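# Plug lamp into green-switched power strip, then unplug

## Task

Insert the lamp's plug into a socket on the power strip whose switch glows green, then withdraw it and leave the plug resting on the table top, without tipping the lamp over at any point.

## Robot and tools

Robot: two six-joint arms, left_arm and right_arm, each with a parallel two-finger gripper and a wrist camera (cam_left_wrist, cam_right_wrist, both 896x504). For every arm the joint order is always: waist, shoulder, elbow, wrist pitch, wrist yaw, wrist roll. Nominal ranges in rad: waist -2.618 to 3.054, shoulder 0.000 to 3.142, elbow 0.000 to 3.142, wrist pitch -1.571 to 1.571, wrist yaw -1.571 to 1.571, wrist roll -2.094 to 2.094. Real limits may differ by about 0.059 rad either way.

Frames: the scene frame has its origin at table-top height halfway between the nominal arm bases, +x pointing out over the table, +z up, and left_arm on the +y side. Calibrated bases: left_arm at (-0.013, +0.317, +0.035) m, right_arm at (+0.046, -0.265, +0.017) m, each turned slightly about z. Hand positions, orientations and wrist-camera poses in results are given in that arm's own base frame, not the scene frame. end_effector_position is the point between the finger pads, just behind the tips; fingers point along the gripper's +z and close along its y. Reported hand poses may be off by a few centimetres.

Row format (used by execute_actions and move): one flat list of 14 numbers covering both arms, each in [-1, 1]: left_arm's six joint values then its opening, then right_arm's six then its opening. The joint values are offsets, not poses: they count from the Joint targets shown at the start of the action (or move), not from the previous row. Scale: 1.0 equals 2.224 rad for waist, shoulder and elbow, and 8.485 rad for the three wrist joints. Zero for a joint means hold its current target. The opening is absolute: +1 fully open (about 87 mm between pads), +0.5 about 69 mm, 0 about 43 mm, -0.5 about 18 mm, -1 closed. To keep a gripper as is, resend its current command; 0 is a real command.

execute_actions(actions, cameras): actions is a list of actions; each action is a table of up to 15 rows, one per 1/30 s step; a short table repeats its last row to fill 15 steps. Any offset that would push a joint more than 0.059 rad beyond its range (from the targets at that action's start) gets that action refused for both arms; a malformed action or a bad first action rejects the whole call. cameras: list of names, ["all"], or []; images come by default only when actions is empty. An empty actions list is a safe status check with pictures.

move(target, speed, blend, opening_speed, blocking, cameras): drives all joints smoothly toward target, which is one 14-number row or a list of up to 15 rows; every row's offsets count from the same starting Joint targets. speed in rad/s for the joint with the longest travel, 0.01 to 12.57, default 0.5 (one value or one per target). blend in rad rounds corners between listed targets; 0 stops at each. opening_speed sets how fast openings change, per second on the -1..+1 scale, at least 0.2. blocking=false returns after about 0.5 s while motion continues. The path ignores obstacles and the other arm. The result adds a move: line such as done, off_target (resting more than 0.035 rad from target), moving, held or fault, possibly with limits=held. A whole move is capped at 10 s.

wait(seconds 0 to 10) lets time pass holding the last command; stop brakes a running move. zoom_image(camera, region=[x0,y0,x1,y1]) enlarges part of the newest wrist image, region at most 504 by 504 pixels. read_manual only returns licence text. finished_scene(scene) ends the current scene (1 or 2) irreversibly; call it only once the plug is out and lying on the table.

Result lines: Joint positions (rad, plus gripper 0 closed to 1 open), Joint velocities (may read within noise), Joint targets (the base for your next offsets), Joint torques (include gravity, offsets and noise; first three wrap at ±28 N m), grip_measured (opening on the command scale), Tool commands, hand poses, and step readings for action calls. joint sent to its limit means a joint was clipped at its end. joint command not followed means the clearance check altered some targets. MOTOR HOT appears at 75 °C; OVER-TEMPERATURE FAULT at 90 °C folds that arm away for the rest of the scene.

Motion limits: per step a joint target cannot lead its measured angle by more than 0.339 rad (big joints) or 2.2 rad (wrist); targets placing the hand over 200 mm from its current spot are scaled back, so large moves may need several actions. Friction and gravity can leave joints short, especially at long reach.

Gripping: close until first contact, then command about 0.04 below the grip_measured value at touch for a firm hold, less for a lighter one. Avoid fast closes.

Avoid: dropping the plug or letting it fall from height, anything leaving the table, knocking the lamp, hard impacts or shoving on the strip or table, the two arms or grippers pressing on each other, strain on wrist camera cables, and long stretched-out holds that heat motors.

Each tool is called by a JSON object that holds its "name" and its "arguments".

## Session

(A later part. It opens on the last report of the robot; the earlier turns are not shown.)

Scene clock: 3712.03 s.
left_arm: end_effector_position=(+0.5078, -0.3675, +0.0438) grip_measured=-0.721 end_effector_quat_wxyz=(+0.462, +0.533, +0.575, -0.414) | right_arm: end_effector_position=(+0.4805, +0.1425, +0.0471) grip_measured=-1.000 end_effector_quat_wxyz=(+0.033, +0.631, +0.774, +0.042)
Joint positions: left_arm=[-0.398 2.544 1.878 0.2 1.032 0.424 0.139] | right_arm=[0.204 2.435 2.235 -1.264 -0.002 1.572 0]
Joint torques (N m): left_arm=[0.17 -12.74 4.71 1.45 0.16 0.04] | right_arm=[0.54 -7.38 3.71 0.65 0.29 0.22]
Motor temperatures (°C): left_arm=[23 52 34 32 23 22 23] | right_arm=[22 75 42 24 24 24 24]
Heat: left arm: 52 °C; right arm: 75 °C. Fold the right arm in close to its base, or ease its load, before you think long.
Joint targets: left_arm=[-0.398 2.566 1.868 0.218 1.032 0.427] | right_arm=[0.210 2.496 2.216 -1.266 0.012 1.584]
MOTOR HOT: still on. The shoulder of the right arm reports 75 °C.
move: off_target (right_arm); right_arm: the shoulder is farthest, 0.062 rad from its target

{"name": "move", "arguments": {"target": [[0,0,0,0,0,0,-0.84, 0,0.0135,0,0,0,0,-1],[0,-0.0540,0.0283,-0.0127,0,0,-0.84, 0,0.0135,0,0,0,0,-1]], "speed": [0.06, 0.15], "cameras": ["cam_left_wrist", "cam_right_wrist"]}}

Scene clock: 3723.23 s.
left_arm: end_effector_position=(+0.5077, -0.3625, +0.0454) grip_measured=-0.721 end_effector_quat_wxyz=(+0.443, +0.522, +0.606, -0.406) | right_arm: end_effector_position=(+0.4796, +0.1452, +0.0458) grip_measured=-1.000 end_effector_quat_wxyz=(+0.025, +0.631, +0.774, +0.045)
Joint positions: left_arm=[-0.398 2.522 1.895 0.096 0.99 0.424 0.139] | right_arm=[0.204 2.441 2.239 -1.267 -0.018 1.572 0]
Joint torques (N m): left_arm=[-0.02 -22.16 8.31 1.46 0.56 0.03] | right_arm=[0.57 -5.15 3.33 0.69 0.44 0.22]
Motor temperatures (°C): left_arm=[23 53 34 32 23 22 23] | right_arm=[22 69 42 23 24 24 24]
Heat: left arm: 53 °C; right arm: 69 °C.
Joint targets: left_arm=[-0.398 2.446 1.931 0.110 1.032 0.427] | right_arm=[0.210 2.526 2.216 -1.266 0.012 1.584]
MOTOR HOT: cleared for the motors of the right arm.
move: off_target (left_arm, right_arm); left_arm: the shoulder is farthest, 0.076 rad from its target; right_arm: the shoulder is farthest, 0.085 rad from its target
camera_calibration:
cam_left_wrist: T_world_to_cam=[[-0.986231, -0.165246, 0.00646633, 0.4425], [-0.15142, 0.886618, -0.437013, 0.443799], [0.0664814, -0.431975, -0.899432, -0.00457966], [0, 0, 0, 1]] pos_world=[0.503912, -0.322337, 0.186966]
cam_right_wrist: T_world_to_cam=[[-0.971072, -0.209586, -0.114424, 0.50081], [-0.217992, 0.582522, 0.783037, 0.0034385], [-0.0974589, 0.785329, -0.611359, 0.10418], [0, 0, 0, 1]] pos_world=[0.497225, 0.0211437, 0.118304]

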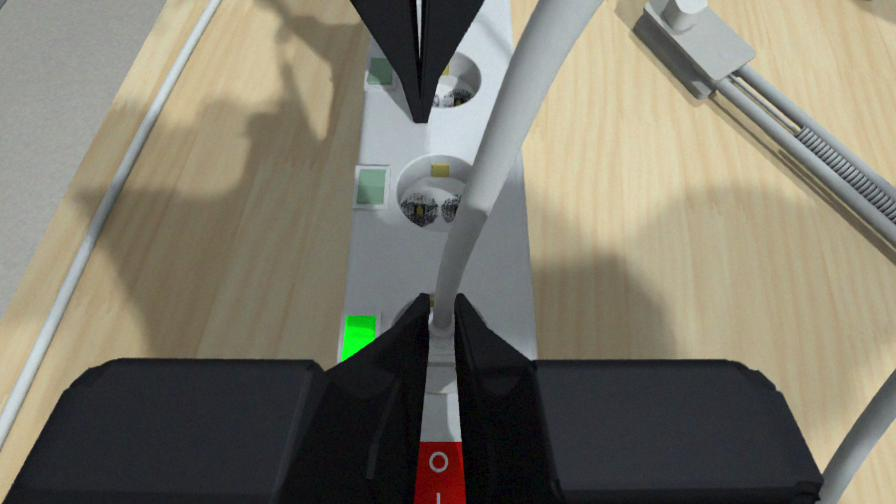

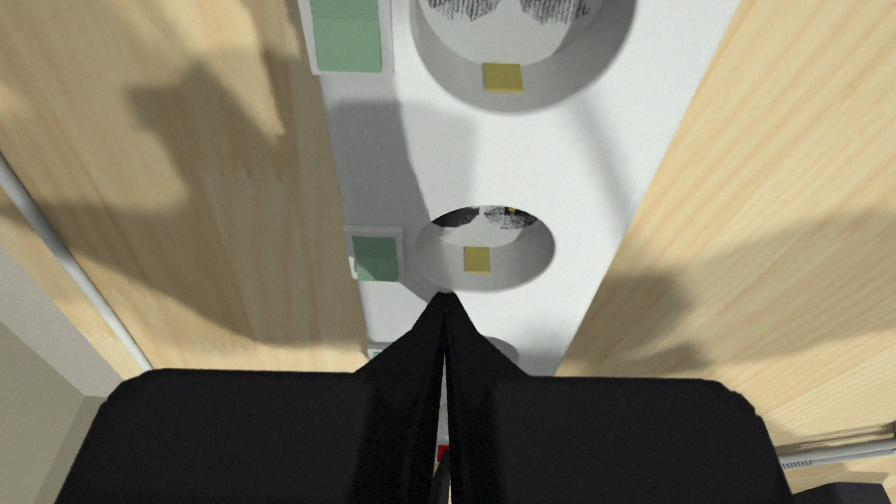

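{"name": "move", "arguments": {"target": [[0,-0.018,0.009,0.004,0,0,-0.84, 0,0.004,0,0,0,0,-1]], "speed": [0.15], "cameras": ["cam_left_wrist", "cam_right_wrist"]}}

Scene clock: 3729.60 s.
left_arm: end_effector_position=(+0.5081, -0.3609, +0.0472) grip_measured=-0.721 end_effector_quat_wxyz=(+0.440, +0.519, +0.613, -0.402) | right_arm: end_effector_position=(+0.4792, +0.1468, +0.0456) grip_measured=-1.000 end_effector_quat_wxyz=(+0.021, +0.630, +0.775, +0.047)
Joint positions: left_arm=[-0.398 2.512 1.895 0.075 0.975 0.424 0.139] | right_arm=[0.204 2.444 2.242 -1.27 -0.027 1.572 0]
Joint torques (N m): left_arm=[0.1 -24.85 9.92 1.97 0.8 0.06] | right_arm=[0.5 -4.68 3 0.72 0.54 0.21]
Motor temperatures (°C): left_arm=[23 58 35 32 23 22 23] | right_arm=[22 66 41 23 24 24 24]
Heat: left arm: 58 °C; right arm: 66 °C.
Joint targets: left_arm=[-0.398 2.406 1.951 0.144 1.032 0.427] | right_arm=[0.210 2.536 2.216 -1.266 0.012 1.584]
move: off_target (left_arm, right_arm); left_arm: the shoulder is farthest, 0.106 rad from its target; right_arm: the shoulder is farthest, 0.091 rad from its target
camera_calibration:
cam_left_wrist: T_world_to_cam=[[-0.983911, -0.178281, 0.0116495, 0.437119], [-0.166208, 0.889468, -0.425702, 0.451232], [0.0655326, -0.420789, -0.904788, 0.00251718], [0, 0, 0, 1]] pos_world=[0.50492, -0.322367, 0.189276]
cam_right_wrist: T_world_to_cam=[[-0.971345, -0.209517, -0.112212, 0.500731], [-0.215307, 0.575737, 0.788777, 0.00208341], [-0.100657, 0.790335, -0.60435, 0.103191], [0, 0, 0, 1]] pos_world=[0.497218, 0.0221562, 0.116909]

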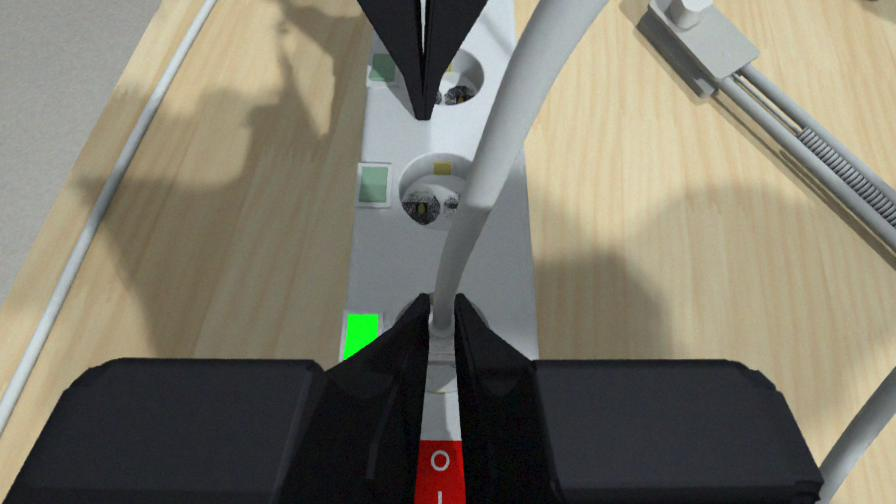

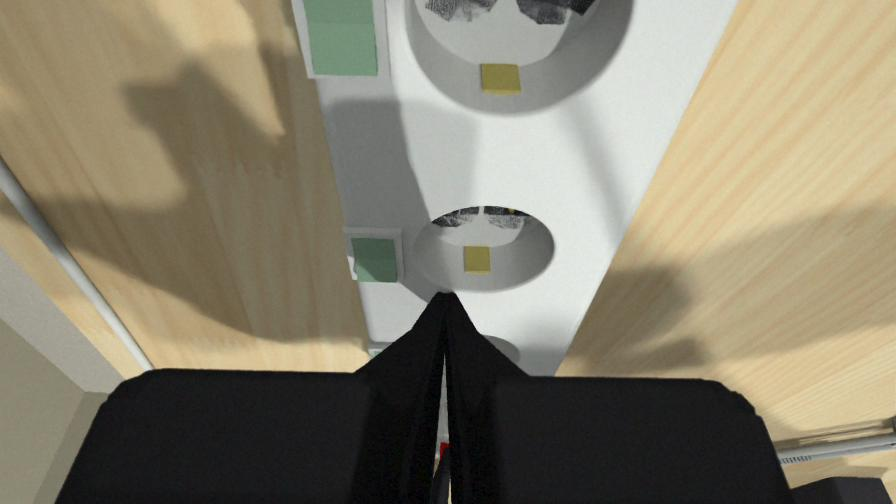

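{"name": "move", "arguments": {"target": [[0,0,0,0.010,0,0,-0.84, 0,0.004,0,0,0,0,-1]], "speed": [0.3]}}

Scene clock: 3754.27 s.
left_arm: end_effector_position=(+0.5103, -0.3617, +0.0498) grip_measured=-0.721 end_effector_quat_wxyz=(+0.447, +0.520, +0.608, -0.400) | right_arm: end_effector_position=(+0.4791, +0.1468, +0.0452) grip_measured=-1.000 end_effector_quat_wxyz=(+0.020, +0.630, +0.775, +0.047)
Joint positions: left_arm=[-0.398 2.512 1.895 0.092 0.974 0.424 0.139] | right_arm=[0.204 2.445 2.242 -1.27 -0.028 1.572 0]
Joint torques (N m): left_arm=[0.12 -24.85 9.88 2.58 0.77 0.01] | right_arm=[0.47 -3.85 2.99 0.72 0.52 0.21]
Motor temperatures (°C): left_arm=[23 89 39 36 24 22 23] | right_arm=[22 57 41 23 24 24 24]
Heat: left arm: 89 °C; right arm: 57 °C. Fold the left arm in close to its base, or ease its load, before you think long.
Joint targets: left_arm=[-0.398 2.406 1.951 0.229 1.032 0.427] | right_arm=[0.210 2.544 2.216 -1.266 0.012 1.584]
MOTOR HOT: the shoulder of the left arm reports 89 °C; the controller's stop level is 90 °C. To cool a motor, set the load down, stop pushing, or move to a pose that needs little force.
move: off_target (left_arm, right_arm); left_arm: the wrist pitch is farthest, 0.136 rad from its target; right_arm: the shoulder is farthest, 0.100 rad from its target

{"name": "move", "arguments": {"target": [[0,0.065,-0.025,-0.006,0,0,-0.84, 0,0,0,0,0,0,-1]], "speed": [0.6]}}

Scene clock: 3762.30 s.
left_arm: end_effector_position=(+0.2504, -0.0070, +0.1254) grip_measured=-0.721 end_effector_quat_wxyz=(+0.694, +0.019, +0.720, -0.008) | right_arm: end_effector_position=(+0.4791, +0.1468, +0.0452) grip_measured=-1.000 end_effector_quat_wxyz=(+0.020, +0.630, +0.775, +0.047)
Joint positions: left_arm=[-0.012 0.036 0.008 -0.009 0.027 0.015 0.139] | right_arm=[0.204 2.445 2.242 -1.27 -0.028 1.572 0]
Joint velocities: left_arm=[0.012 -0.042 -0.1 -0.037 -0.11 -0.007 -0.009] | right_arm=[within noise]
Joint torques (N m): left_arm=[0.59 1.51 5.82 1.94 -0.15 -0.09] | right_arm=[0.54 -3.89 2.96 0.71 0.53 0.21]
Motor temperatures (°C): left_arm=[23 84 38 36 24 22 23] | right_arm=[22 55 40 23 24 24 24]
Heat: left arm: 84 °C; right arm: 55 °C.
Joint targets: left_arm=[-0.004 0.027 0.002 0.013 0.004 0.000] | right_arm=[0.210 2.544 2.216 -1.266 0.012 1.584]
Tool commands: left_gripper/opening=-0.84 right_gripper/opening=-1.0
OVER-TEMPERATURE FAULT: ARM FOLDED TO REST. Before this call, the shoulder of the left arm reached 90 °C. The left arm's motors are now idle, so it may still sink, and the gripper idles too, so what it holds may stay or slip. The left arm ran none of this call's commands. In this call fault stops used 10 of the actions that the scene allows. The stop is over, but the left arm and its gripper will run no more commands in this scene. This fault puts only its own arm into a fault stop.
MOTOR HOT: still on. The shoulder of the left arm reports 84 °C.
move: fault (left_arm), off_target (right_arm); left_arm: the shoulder is farthest, 2.515 rad from its target; right_arm: the shoulder is farthest, 0.099 rad from its target

{"name": "wait", "arguments": {"seconds": 0.1, "cameras": ["cam_left_wrist", "cam_right_wrist"]}}

Scene clock: 3765.83 s.
left_arm: end_effector_position=(+0.2351, -0.0068, +0.0710) grip_measured=-0.687 end_effector_quat_wxyz=(+0.618, +0.019, +0.786, -0.009) | right_arm: end_effector_position=(+0.4791, +0.1468, +0.0452) grip_measured=-1.000 end_effector_quat_wxyz=(+0.020, +0.630, +0.775, +0.047)
Joint positions: left_arm=[-0.012 0.011 -0.015 -0.212 0.026 0.015 0.157] | right_arm=[0.204 2.445 2.242 -1.27 -0.028 1.572 0]
Joint torques (N m): left_arm=[0.17 0.06 0.29 -0.12 -0.13 0.01] | right_arm=[0.51 -3.95 3.06 0.72 0.52 0.2]
Motor temperatures (°C): left_arm=[23 79 38 35 24 22 23] | right_arm=[22 54 40 23 24 24 24]
Heat: left arm: 79 °C; right arm: 54 °C.
Joint targets: left_arm=[-0.012 0.011 -0.015 -0.212 0.026 0.015] | right_arm=[0.210 2.544 2.216 -1.266 0.012 1.584]
Tool commands: left_gripper/opening=-0.686668 right_gripper/opening=-1.0
OVER-TEMPERATURE FAULT: ARM FOLDED TO REST. As an earlier result told, the left arm's stop is over, but it will run no more commands in this scene.
MOTOR HOT: still on. The shoulder of the left arm reports 79 °C.
wait: 0.10 s; at rest from the start
camera_calibration:
cam_left_wrist: T_world_to_cam=[[0.000421254, -0.999528, -0.0307216, -0.00268899], [-0.878368, 0.0143146, -0.47777, 0.266159], [0.477984, 0.0271861, -0.877948, 0.0951409], [0, 0, 0, 1]] pos_world=[0.188311, -0.00908419, 0.210609]
cam_right_wrist: T_world_to_cam=[[-0.971464, -0.209577, -0.11106, 0.500611], [-0.214393, 0.575616, 0.789115, 0.00190827], [-0.101453, 0.790407, -0.604122, 0.103316], [0, 0, 0, 1]] pos_world=[0.497217, 0.0221564, 0.116508]

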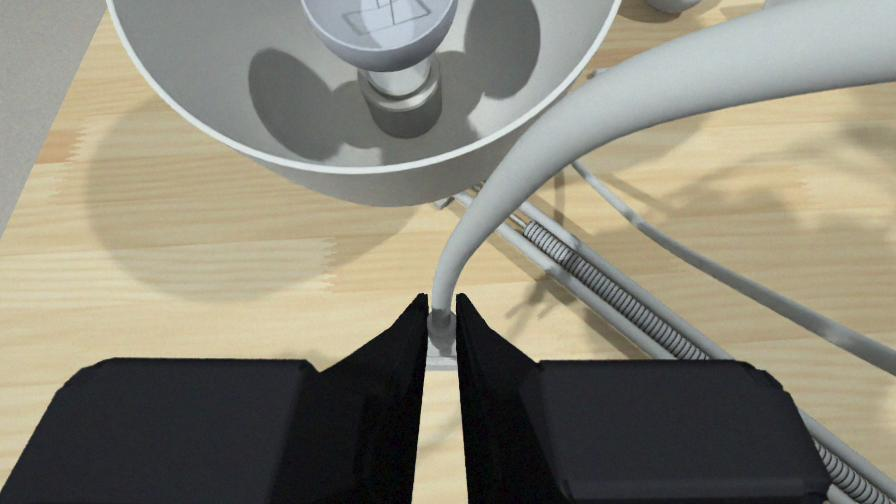

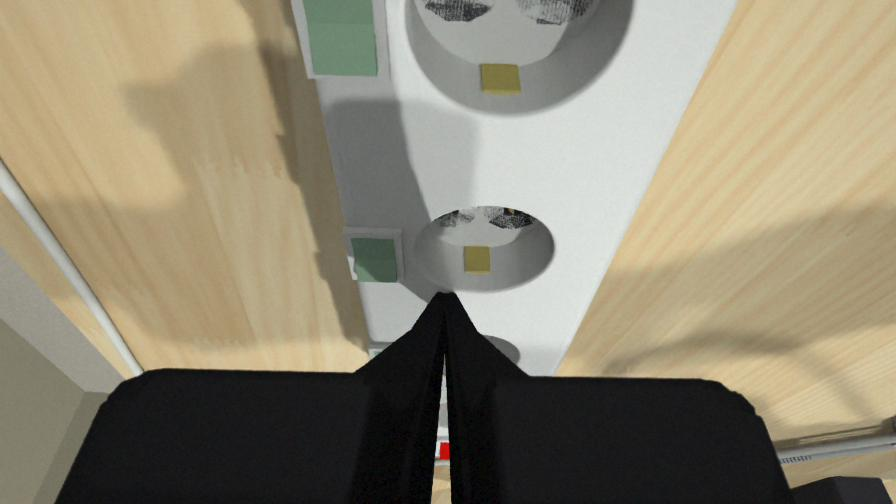

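{"name": "move", "arguments": {"target": [[0,0,0,0,0,0,-0.687, 0,-0.18,0,0,0,0,-1]], "speed": [0.4], "cameras": ["cam_left_wrist", "cam_right_wrist"]}}

Scene clock: 3849.43 s.
left_arm: end_effector_position=(+0.2351, -0.0068, +0.0710) grip_measured=-0.687 end_effector_quat_wxyz=(+0.618, +0.019, +0.786, -0.009) | right_arm: end_effector_position=(+0.4801, +0.1425, +0.1806) grip_measured=-1.000 end_effector_quat_wxyz=(+0.120, +0.620, +0.761, +0.149)
Joint positions: left_arm=[-0.012 0.011 -0.015 -0.212 0.026 0.015 0.157] | right_arm=[0.204 2.156 2.231 -1.262 -0.002 1.572 0]
Joint torques (N m): left_arm=[0.05 -0.01 0.2 -0.08 -0.04 0.01] | right_arm=[0.53 -12.59 4.29 1.22 0.28 0.18]
Motor temperatures (°C): left_arm=[23 42 32 27 23 22 22] | right_arm=[22 46 38 23 24 24 24]
Heat: left arm: 42 °C; right arm: 46 °C.
Joint targets: left_arm=[-0.012 0.011 -0.015 -0.212 0.026 0.015] | right_arm=[0.210 2.144 2.216 -1.266 0.012 1.584]
Tool commands: left_gripper/opening=-0.686665 right_gripper/opening=-1.0
OVER-TEMPERATURE FAULT: ARM FOLDED TO REST. As an earlier result told, the left arm's stop is over, but it will run no more commands in this scene. The left arm ran none of this call's commands.
move: fault (left_arm)
camera_calibration:
cam_left_wrist: T_world_to_cam=[[0.000421254, -0.999528, -0.0307216, -0.00268899], [-0.878368, 0.0143146, -0.47777, 0.266159], [0.477984, 0.0271861, -0.877948, 0.0951409], [0, 0, 0, 1]] pos_world=[0.188311, -0.00908419, 0.210609]
cam_right_wrist: T_world_to_cam=[[-0.901216, -0.195308, -0.386865, 0.529793], [-0.427062, 0.552007, 0.716175, 0.0163866], [0.0736776, 0.810643, -0.580886, 0.0974985], [0, 0, 0, 1]] pos_world=[0.477273, 0.015391, 0.249859]

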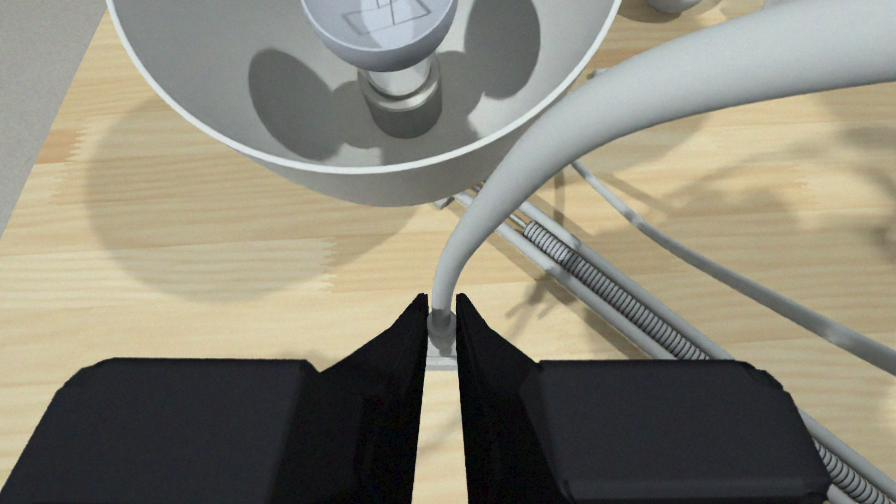

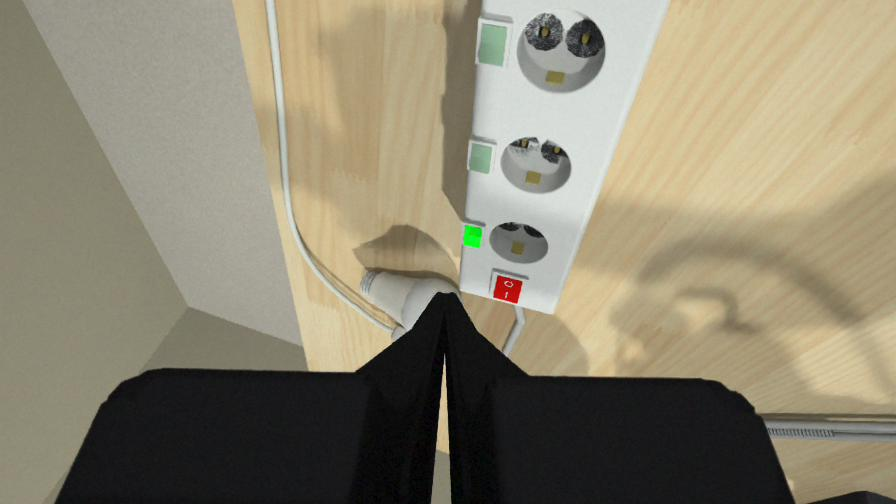

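{"name": "move", "arguments": {"target": [[0,0,0,0,0,0,-0.687, -0.0944,-0.1097,-0.2320,0.0313,-0.0014,0,-1],[0,0,0,0,0,0,-0.687, -0.1007,-0.4519,-0.6551,0.1941,-0.1010,-0.1867,-1]], "speed": [0.7,0.7], "blend": 0.1, "cameras": ["cam_left_wrist", "cam_right_wrist"]}}

Scene clock: 3868.40 s.
left_arm: end_effector_position=(+0.2351, -0.0068, +0.0710) grip_measured=-0.687 end_effector_quat_wxyz=(+0.618, +0.019, +0.786, -0.009) | right_arm: end_effector_position=(+0.3553, +0.1272, +0.2794) grip_measured=-1.000 end_effector_quat_wxyz=(+0.645, -0.276, +0.652, +0.286)
Joint positions: left_arm=[-0.012 0.011 -0.015 -0.212 0.026 0.015 0.157] | right_arm=[-0.005 1.148 0.779 0.365 -0.823 0.014 0]
Joint torques (N m): left_arm=[0.02 -0.08 0.27 -0.12 -0.09 -0.01] | right_arm=[-0.77 -4.21 4.62 2.33 -0.18 -0.07]
Motor temperatures (°C): left_arm=[23 40 32 27 23 22 22] | right_arm=[22 55 38 24 24 24 24]
Heat: left arm: 40 °C; right arm: 55 °C.
Joint targets: left_arm=[-0.012 0.011 -0.015 -0.212 0.026 0.015] | right_arm=[-0.014 1.139 0.759 0.381 -0.845 0.000]
Tool commands: left_gripper/opening=-0.686665 right_gripper/opening=-1.0
OVER-TEMPERATURE FAULT: ARM FOLDED TO REST. As an earlier result told, the left arm's stop is over, but it will run no more commands in this scene. The left arm ran none of this call's commands.
move: fault (left_arm)
camera_calibration:
cam_left_wrist: T_world_to_cam=[[0.000421254, -0.999528, -0.0307216, -0.00268899], [-0.878368, 0.0143146, -0.47777, 0.266159], [0.477984, 0.0271861, -0.877948, 0.0951409], [0, 0, 0, 1]] pos_world=[0.188311, -0.00908419, 0.210609]
cam_right_wrist: T_world_to_cam=[[0.738538, -0.674164, -0.00804872, -0.174977], [-0.529002, -0.572031, -0.626847, 0.455239], [0.417993, 0.467208, -0.779101, 0.153187], [0, 0, 0, 1]] pos_world=[0.306018, 0.0708781, 0.403305]

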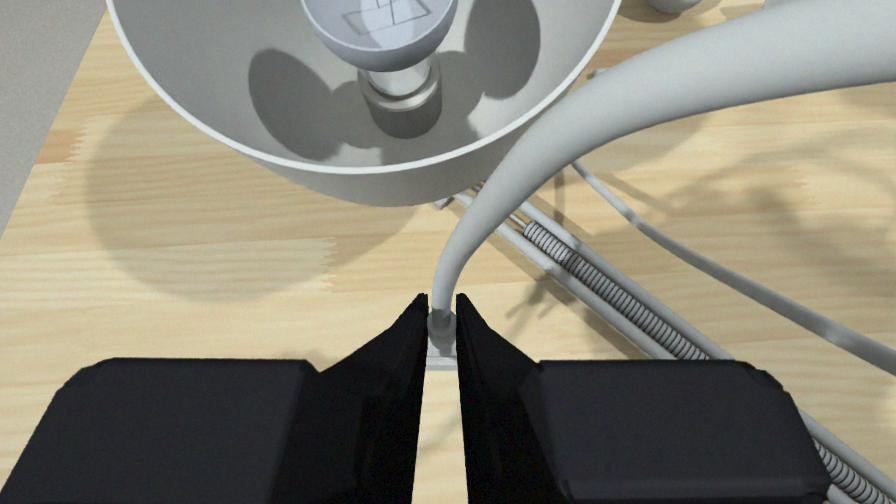

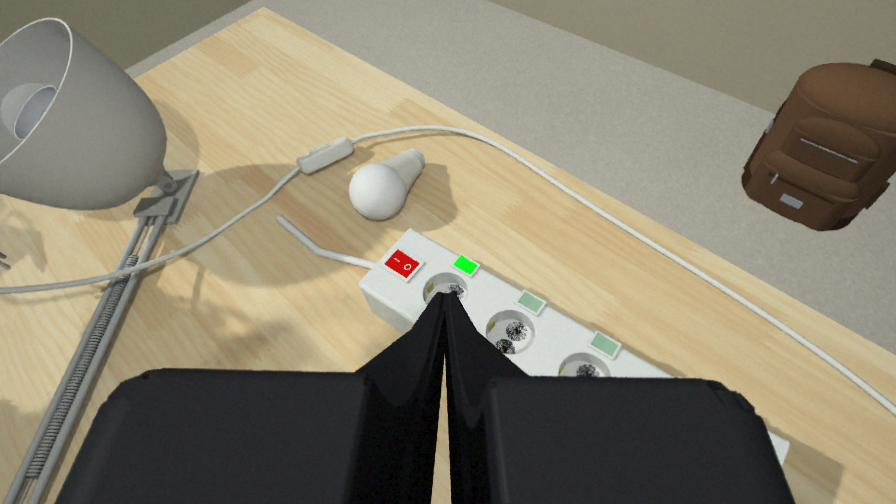

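{"name": "move", "arguments": {"target": [[0,0,0,0,0,0,-0.687, 0.2536,0,0,0,-0.0301,0,-1]], "speed": [0.5], "cameras": ["cam_left_wrist", "cam_right_wrist"]}}

Scene clock: 3884.70 s.
left_arm: end_effector_position=(+0.2351, -0.0068, +0.0710) grip_measured=-0.687 end_effector_quat_wxyz=(+0.618, +0.019, +0.786, -0.009) | right_arm: end_effector_position=(+0.1916, +0.2976, +0.2797) grip_measured=-1.000 end_effector_quat_wxyz=(+0.482, -0.509, +0.491, +0.517)
Joint positions: left_arm=[-0.012 0.011 -0.015 -0.212 0.026 0.015 0.157] | right_arm=[0.546 1.148 0.779 0.366 -1.078 0.014 0]
Joint torques (N m): left_arm=[0.14 0.08 0.23 -0.14 -0.12 0.04] | right_arm=[0.39 -4.08 4.56 2.19 -0.17 -0.09]
Heat: left arm: 39 °C; right arm: 51 °C.
Joint targets: left_arm=[-0.012 0.011 -0.015 -0.212 0.026 0.015] | right_arm=[0.550 1.139 0.759 0.381 -1.100 0.001]
Tool commands: left_gripper/opening=-0.686665 right_gripper/opening=-1.0
OVER-TEMPERATURE FAULT: ARM FOLDED TO REST. As an earlier result told, the left arm's stop is over, but it will run no more commands in this scene. The left arm ran none of this call's commands.
move: fault (left_arm)
camera_calibration:
cam_left_wrist: T_world_to_cam=[[0.000421254, -0.999528, -0.0307216, -0.00268899], [-0.878368, 0.0143146, -0.47777, 0.266159], [0.477984, 0.0271861, -0.877948, 0.0951409], [0, 0, 0, 1]] pos_world=[0.188311, -0.00908419, 0.210609]
cam_right_wrist: T_world_to_cam=[[0.997782, 0.0661278, -0.00765563, -0.209353], [0.0466739, -0.776934, -0.62785, 0.41732], [-0.0474662, 0.6261, -0.778297, 0.183857], [0, 0, 0, 1]] pos_world=[0.198138, 0.222962, 0.403507]

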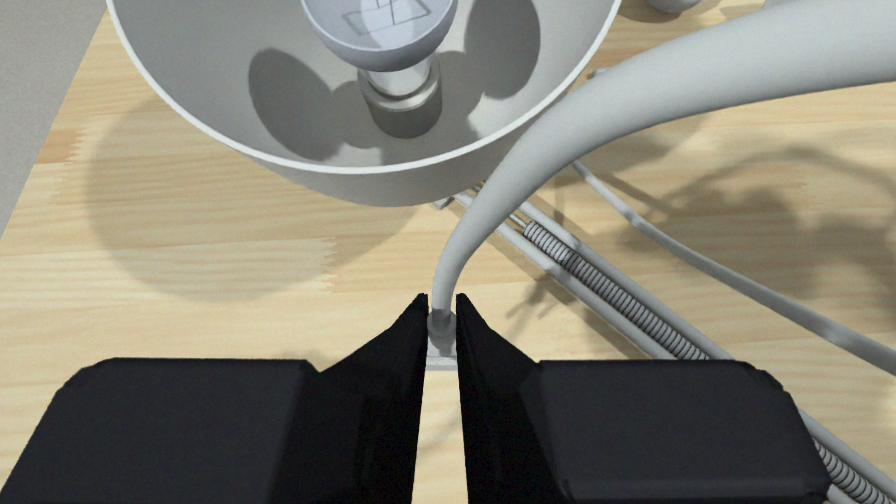

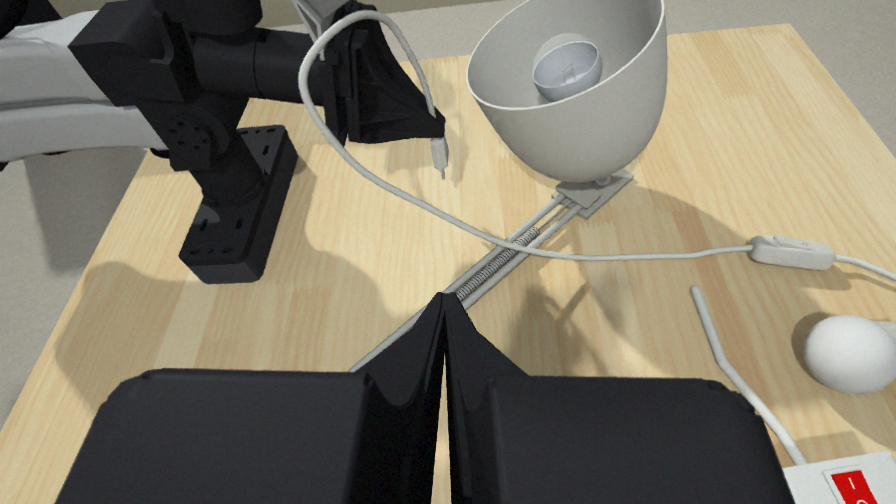

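{"name": "move", "arguments": {"target": [[0,0,0,0,0,0,-0.687, -0.1124,0.3593,0.3862,-0.0072,-0.0471,0,-1]], "speed": [0.6], "cameras": ["cam_right_wrist"]}}

Scene clock: 4040.53 s.
left_arm: end_effector_position=(+0.2351, -0.0068, +0.0710) grip_measured=-0.687 end_effector_quat_wxyz=(+0.618, +0.019, +0.786, -0.009) | right_arm: end_effector_position=(+0.3799, +0.3019, +0.2941) grip_measured=-1.000 end_effector_quat_wxyz=(-0.439, +0.546, -0.450, -0.554)
Joint positions: left_arm=[-0.012 0.011 -0.015 -0.212 0.026 0.015 0.157] | right_arm=[0.303 1.928 1.59 0.333 -1.479 0.013 0]
Joint torques (N m): left_arm=[0.14 0.06 -0.05 -0.11 -0.09 0.04] | right_arm=[-0.25 -9.17 8.73 1.59 -0.2 -0.08]
Motor temperatures (°C): left_arm=[23 32 30 24 23 22 21] | right_arm=[22 41 37 32 24 24 24]
Heat: left arm: 32 °C; right arm: 41 °C.
Joint targets: left_arm=[-0.012 0.011 -0.015 -0.212 0.026 0.015] | right_arm=[0.300 1.938 1.618 0.320 -1.500 0.000]
Tool commands: left_gripper/opening=-0.686665 right_gripper/opening=-1.0
OVER-TEMPERATURE FAULT: ARM FOLDED TO REST. As an earlier result told, the left arm's stop is over, but it will run no more commands in this scene. The left arm ran none of this call's commands.
move: fault (left_arm)
camera_calibration:
cam_right_wrist: T_world_to_cam=[[0.974955, 0.222216, -0.00910261, -0.435325], [0.167223, -0.759432, -0.628728, 0.36999], [-0.146626, 0.61146, -0.777572, 0.243256], [0, 0, 0, 1]] pos_world=[0.39822, 0.228977, 0.41781]
Images, in order (width x height): cam_right_wrist 896x504.

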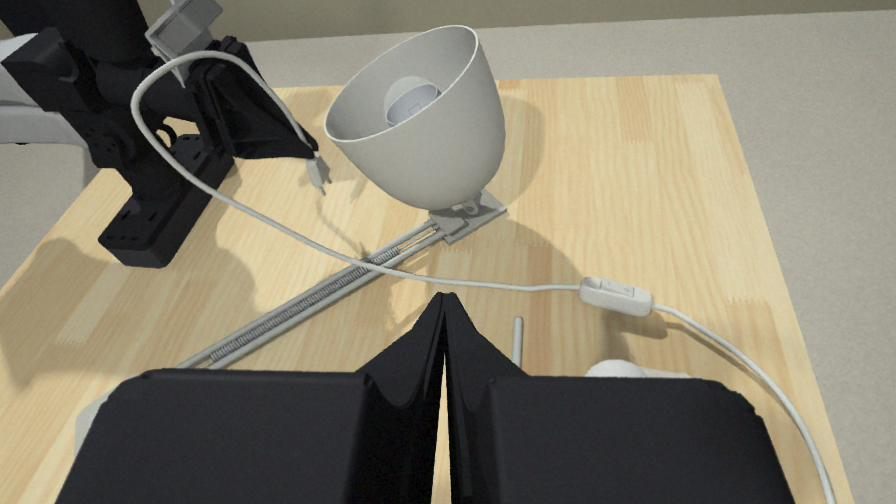

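{"name": "move", "arguments": {"target": [[0,0,0,0,0,0,-0.687, 0.2398,0.0065,-0.2371,0.0638,0.0528,0,-0.2]], "speed": [0.5], "cameras": ["cam_right_wrist", "cam_left_wrist"]}}

Scene clock: 4144.87 s.
left_arm: end_effector_position=(+0.2351, -0.0068, +0.0710) grip_measured=-0.687 end_effector_quat_wxyz=(+0.618, +0.019, +0.786, -0.009) | right_arm: end_effector_position=(+0.2090, +0.4625, +0.1783) grip_measured=-0.200 end_effector_quat_wxyz=(-0.411, +0.574, -0.410, -0.578)
Joint positions: left_arm=[-0.012 0.011 -0.015 -0.212 0.026 0.015 0.157] | right_arm=[0.838 1.942 1.106 0.847 -1.065 0.013 0.4]
Joint torques (N m): left_arm=[-0.06 0.18 0.03 -0.13 -0.04 0.02] | right_arm=[-0.47 -8.61 4.1 2.19 0.19 -0.08]
Motor temperatures (°C): left_arm=[23 29 29 23 23 22 21] | right_arm=[22 53 43 29 24 24 24]
Heat: left arm: 29 °C; right arm: 53 °C.
Joint targets: left_arm=[-0.012 0.011 -0.015 -0.212 0.026 0.015] | right_arm=[0.834 1.952 1.090 0.861 -1.052 0.000]
Tool commands: left_gripper/opening=-0.686665 right_gripper/opening=-0.2
OVER-TEMPERATURE FAULT: ARM FOLDED TO REST. As an earlier result told, the left arm's stop is over, but it will run no more commands in this scene. The left arm ran none of this call's commands.
move: fault (left_arm)
camera_calibration:
cam_left_wrist: T_world_to_cam=[[0.000421254, -0.999528, -0.0307216, -0.00268899], [-0.878368, 0.0143146, -0.47777, 0.266159], [0.477984, 0.0271861, -0.877948, 0.0951409], [0, 0, 0, 1]] pos_world=[0.188311, -0.00908419, 0.210609]
cam_right_wrist: T_world_to_cam=[[0.940775, 0.338959, 0.00702361, -0.355162], [0.266481, -0.726489, -0.633404, 0.41265], [-0.209596, 0.597763, -0.773789, 0.0487657], [0, 0, 0, 1]] pos_world=[0.234385, 0.391021, 0.301603]

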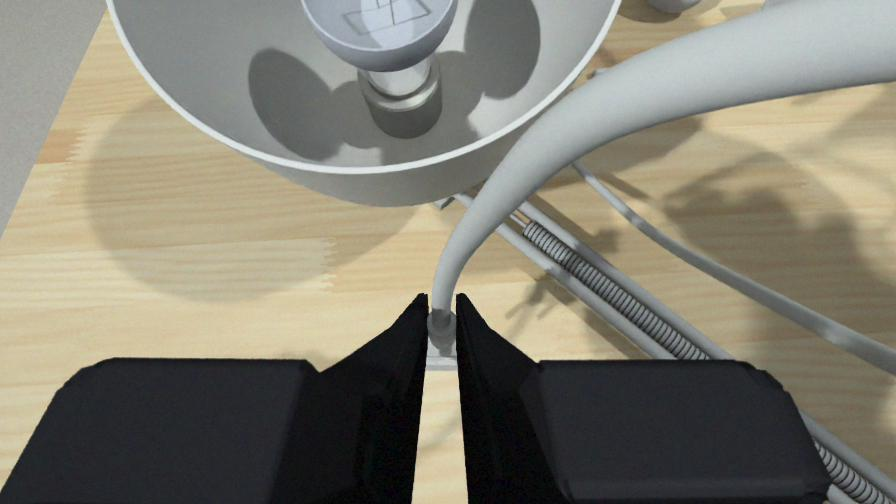

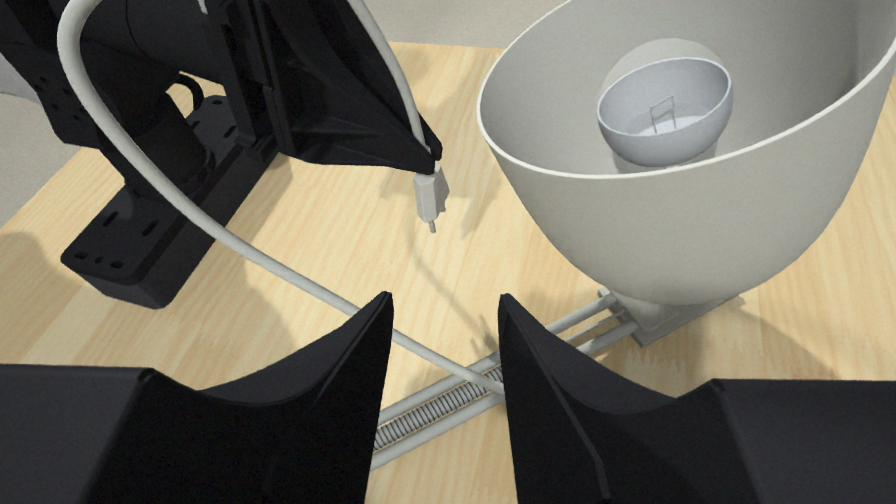

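{"name": "execute_actions", "arguments": {"actions": []}}

Scene clock: 4186.07 s.
left_arm: end_effector_position=(+0.2351, -0.0068, +0.0710) grip_measured=-0.687 end_effector_quat_wxyz=(+0.618, +0.019, +0.786, -0.009) | right_arm: end_effector_position=(+0.2091, +0.4625, +0.1784) grip_measured=-0.200 end_effector_quat_wxyz=(-0.411, +0.574, -0.410, -0.578)
Joint positions: left_arm=[-0.012 0.011 -0.015 -0.212 0.026 0.015 0.157] | right_arm=[0.838 1.942 1.106 0.848 -1.065 0.013 0.4]
Joint velocities: within noise
Joint torques (N m): left_arm=[-0.1 -0.12 0.08 -0.13 -0.05 0.04] | right_arm=[-0.53 -8.58 4.11 2.17 0.19 -0.07]
Motor temperatures (°C): left_arm=[23 28 29 23 23 22 21] | right_arm=[22 51 38 32 24 24 24]
Heat: left arm: 29 °C; right arm: 51 °C.
Joint targets: left_arm=[-0.012 0.011 -0.015 -0.212 0.026 0.015] | right_arm=[0.834 1.952 1.090 0.861 -1.052 0.000]
Tool commands: left_gripper/opening=-0.686665 right_gripper/opening=-0.2
OVER-TEMPERATURE FAULT: ARM FOLDED TO REST. As an earlier result told, the left arm's stop is over, but it will run no more commands in this scene.
camera_calibration:
cam_left_wrist: T_world_to_cam=[[0.000421254, -0.999528, -0.0307216, -0.00268899], [-0.878368, 0.0143146, -0.47777, 0.266159], [0.477984, 0.0271861, -0.877948, 0.0951409], [0, 0, 0, 1]] pos_world=[0.188311, -0.00908419, 0.210609]
cam_right_wrist: T_world_to_cam=[[0.940917, 0.338559, 0.00729502, -0.355215], [0.266285, -0.7264, -0.633589, 0.412691], [-0.209208, 0.598097, -0.773635, 0.0485183], [0, 0, 0, 1]] pos_world=[0.234485, 0.391022, 0.301604]

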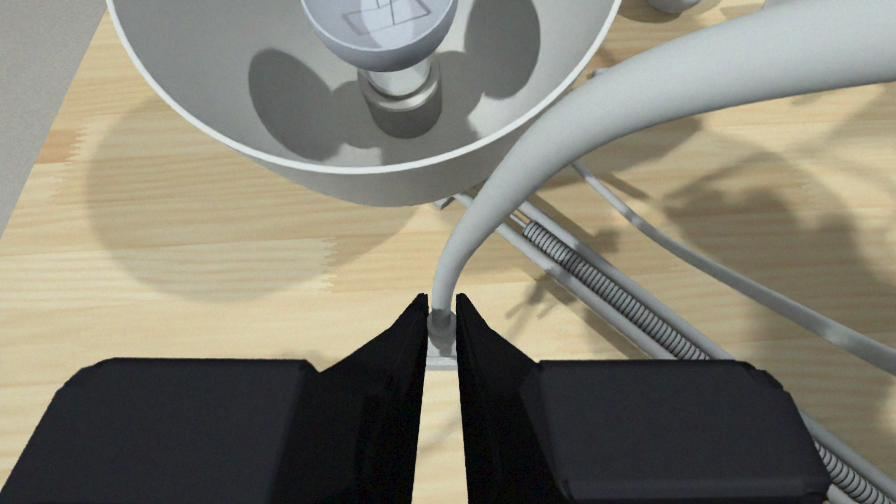

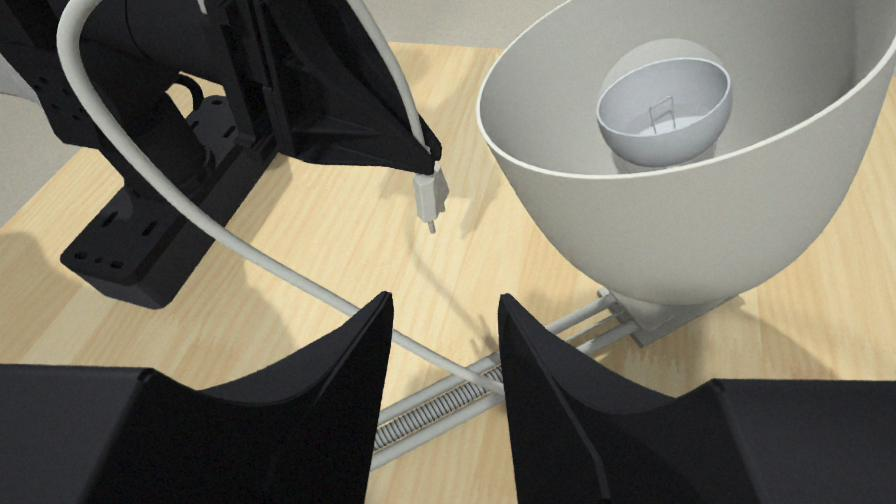

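{"name": "move", "arguments": {"target": [0,0,0,0,0,0,-0.687,0.0865,0.0708,0.0530,0.0033,0.0248,0,-0.2], "speed": 0.25, "cameras": ["all"]}}

Scene clock: 4249.23 s.
left_arm: end_effector_position=(+0.2351, -0.0068, +0.0710) grip_measured=-0.687 end_effector_quat_wxyz=(+0.618, +0.019, +0.786, -0.009) | right_arm: end_effector_position=(+0.1646, +0.5273, +0.1356) grip_measured=-0.200 end_effector_quat_wxyz=(-0.400, +0.570, -0.434, -0.572)
Joint positions: left_arm=[-0.012 0.011 -0.015 -0.212 0.026 0.015 0.157] | right_arm=[1.025 2.096 1.181 0.877 -0.856 0.012 0.4]
Joint torques (N m): left_arm=[0.05 -0.05 0.24 -0.08 -0.1 0.01] | right_arm=[0.03 -9.48 7.91 2.3 0.15 -0.07]
Heat: left arm: 28 °C; right arm: 50 °C.
Joint targets: left_arm=[-0.012 0.011 -0.015 -0.212 0.026 0.015] | right_arm=[1.026 2.110 1.209 0.889 -0.842 0.000]
Tool commands: left_gripper/opening=-0.686661 right_gripper/opening=-0.2
OVER-TEMPERATURE FAULT: ARM FOLDED TO REST. As an earlier result told, the left arm's stop is over, but it will run no more commands in this scene. The left arm ran none of this call's commands.
move: fault (left_arm)
camera_calibration:
cam_left_wrist: T_world_to_cam=[[0.000421254, -0.999528, -0.0307216, -0.00268899], [-0.878368, 0.0143146, -0.47777, 0.266159], [0.477984, 0.0271861, -0.877948, 0.0951409], [0, 0, 0, 1]] pos_world=[0.188311, -0.00908419, 0.210609]
cam_right_wrist: T_world_to_cam=[[0.947829, 0.317154, -0.032157, -0.319508], [0.232918, -0.757877, -0.609403, 0.463298], [-0.217645, 0.57012, -0.792208, -0.0139681], [0, 0, 0, 1]] pos_world=[0.191888, 0.46042, 0.260995]

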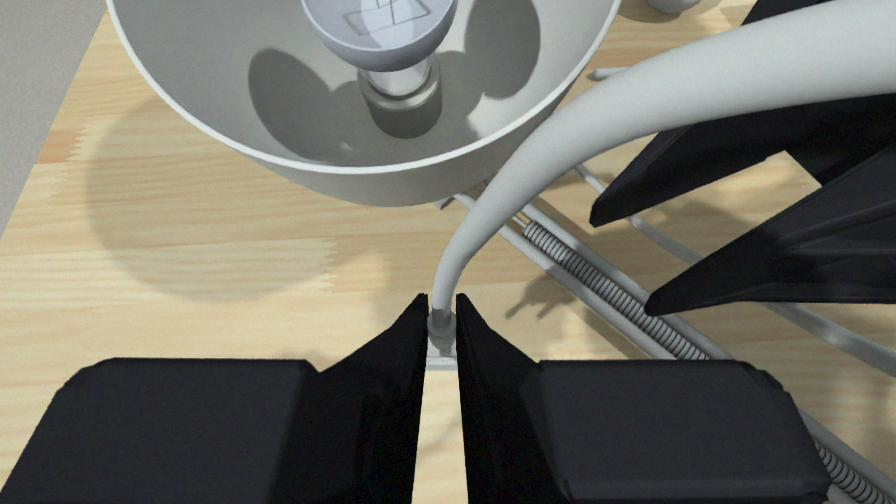

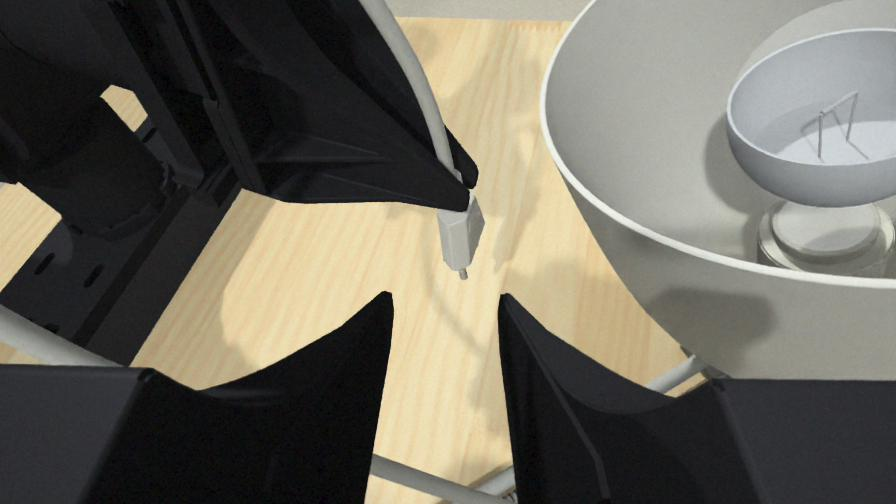

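{"name": "zoom_image", "arguments": {"camera": "cam_left_wrist", "region": [400, 150, 720, 390]}}

{"name": "zoom_image", "arguments": {"camera": "cam_right_wrist", "region": [330, 60, 570, 320]}}

Scaled by 1.575.

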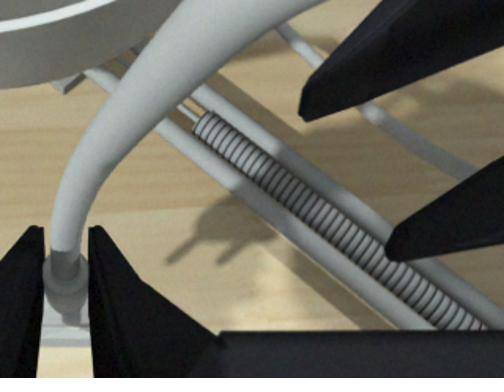

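Scaled by 1.938.

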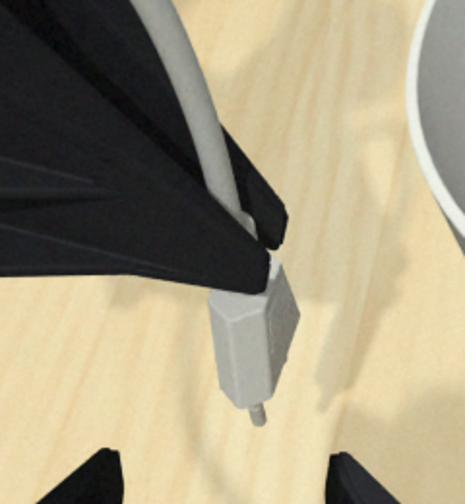

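{"name": "move", "arguments": {"target": [0,0,0,0,0,0,-0.687,0,-0.0585,0.0216,-0.0158,0,0,-0.2], "speed": 0.25, "cameras": ["all"]}}

Scene clock: 4344.80 s.
left_arm: end_effector_position=(+0.2351, -0.0068, +0.0710) grip_measured=-0.687 end_effector_quat_wxyz=(+0.618, +0.019, +0.786, -0.009) | right_arm: end_effector_position=(+0.1652, +0.5280, +0.1888) grip_measured=-0.200 end_effector_quat_wxyz=(-0.418, +0.568, -0.417, -0.574)
Joint positions: left_arm=[-0.012 0.011 -0.015 -0.212 0.026 0.015 0.157] | right_arm=[1.025 1.996 1.235 0.773 -0.854 0.012 0.4]
Joint torques (N m): left_arm=[0.09 -0.03 0.03 -0.11 -0.1 -0.01] | right_arm=[0.03 -11.96 7.82 1.93 0.19 -0.07]
Motor temperatures (°C): left_arm=[23 25 28 22 23 22 21] | right_arm=[22 57 42 33 23 24 24]
Heat: left arm: 28 °C; right arm: 57 °C.
Joint targets: left_arm=[-0.012 0.011 -0.015 -0.212 0.026 0.015] | right_arm=[1.026 1.980 1.256 0.755 -0.842 0.000]
Tool commands: left_gripper/opening=-0.686661 right_gripper/opening=-0.2
OVER-TEMPERATURE FAULT: ARM FOLDED TO REST. As an earlier result told, the left arm's stop is over, but it will run no more commands in this scene. The left arm ran none of this call's commands.
move: fault (left_arm)
camera_calibration:
cam_left_wrist: T_world_to_cam=[[0.000421254, -0.999528, -0.0307216, -0.00268899], [-0.878368, 0.0143146, -0.47777, 0.266159], [0.477984, 0.0271861, -0.877948, 0.0951409], [0, 0, 0, 1]] pos_world=[0.188311, -0.00908419, 0.210609]
cam_right_wrist: T_world_to_cam=[[0.948659, 0.316248, 0.00572873, -0.32532], [0.247859, -0.732015, -0.634602, 0.484684], [-0.196498, 0.603441, -0.772818, 0.00318526], [0, 0, 0, 1]] pos_world=[0.189111, 0.455756, 0.311907]

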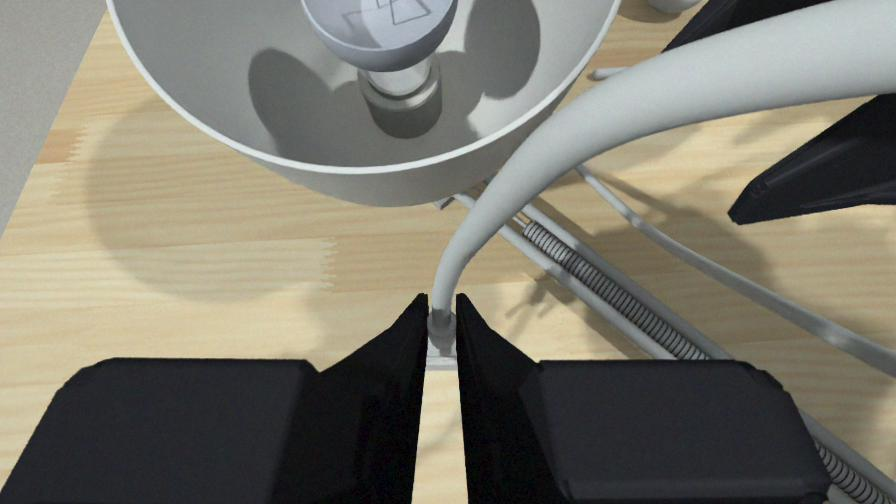

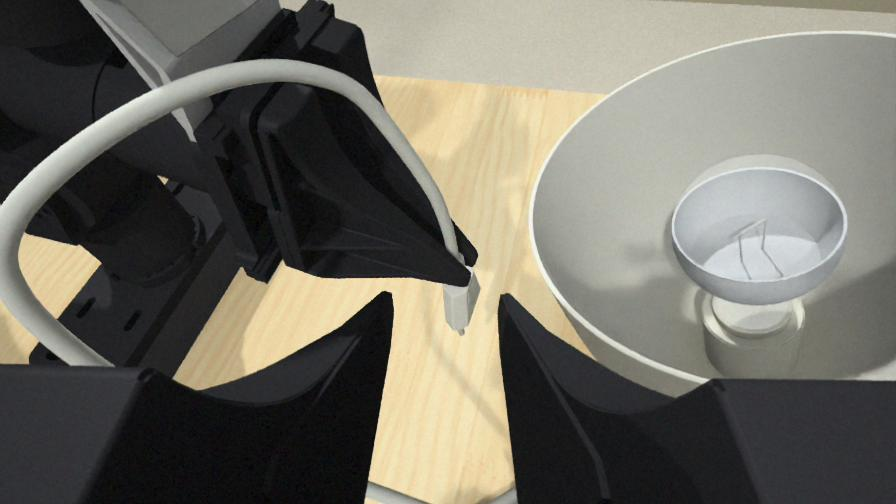

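{"name": "zoom_image", "arguments": {"camera": "cam_right_wrist", "region": [340, 180, 580, 350]}}

{"name": "zoom_image", "arguments": {"camera": "cam_left_wrist", "region": [400, 0, 896, 390]}}

Scaled by 2.100.

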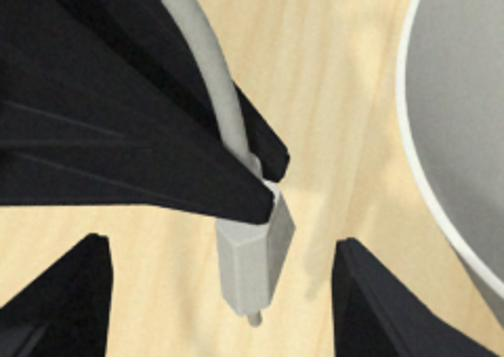

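Scaled by 1.016.

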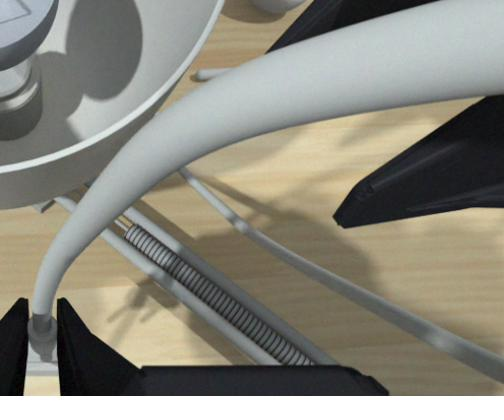

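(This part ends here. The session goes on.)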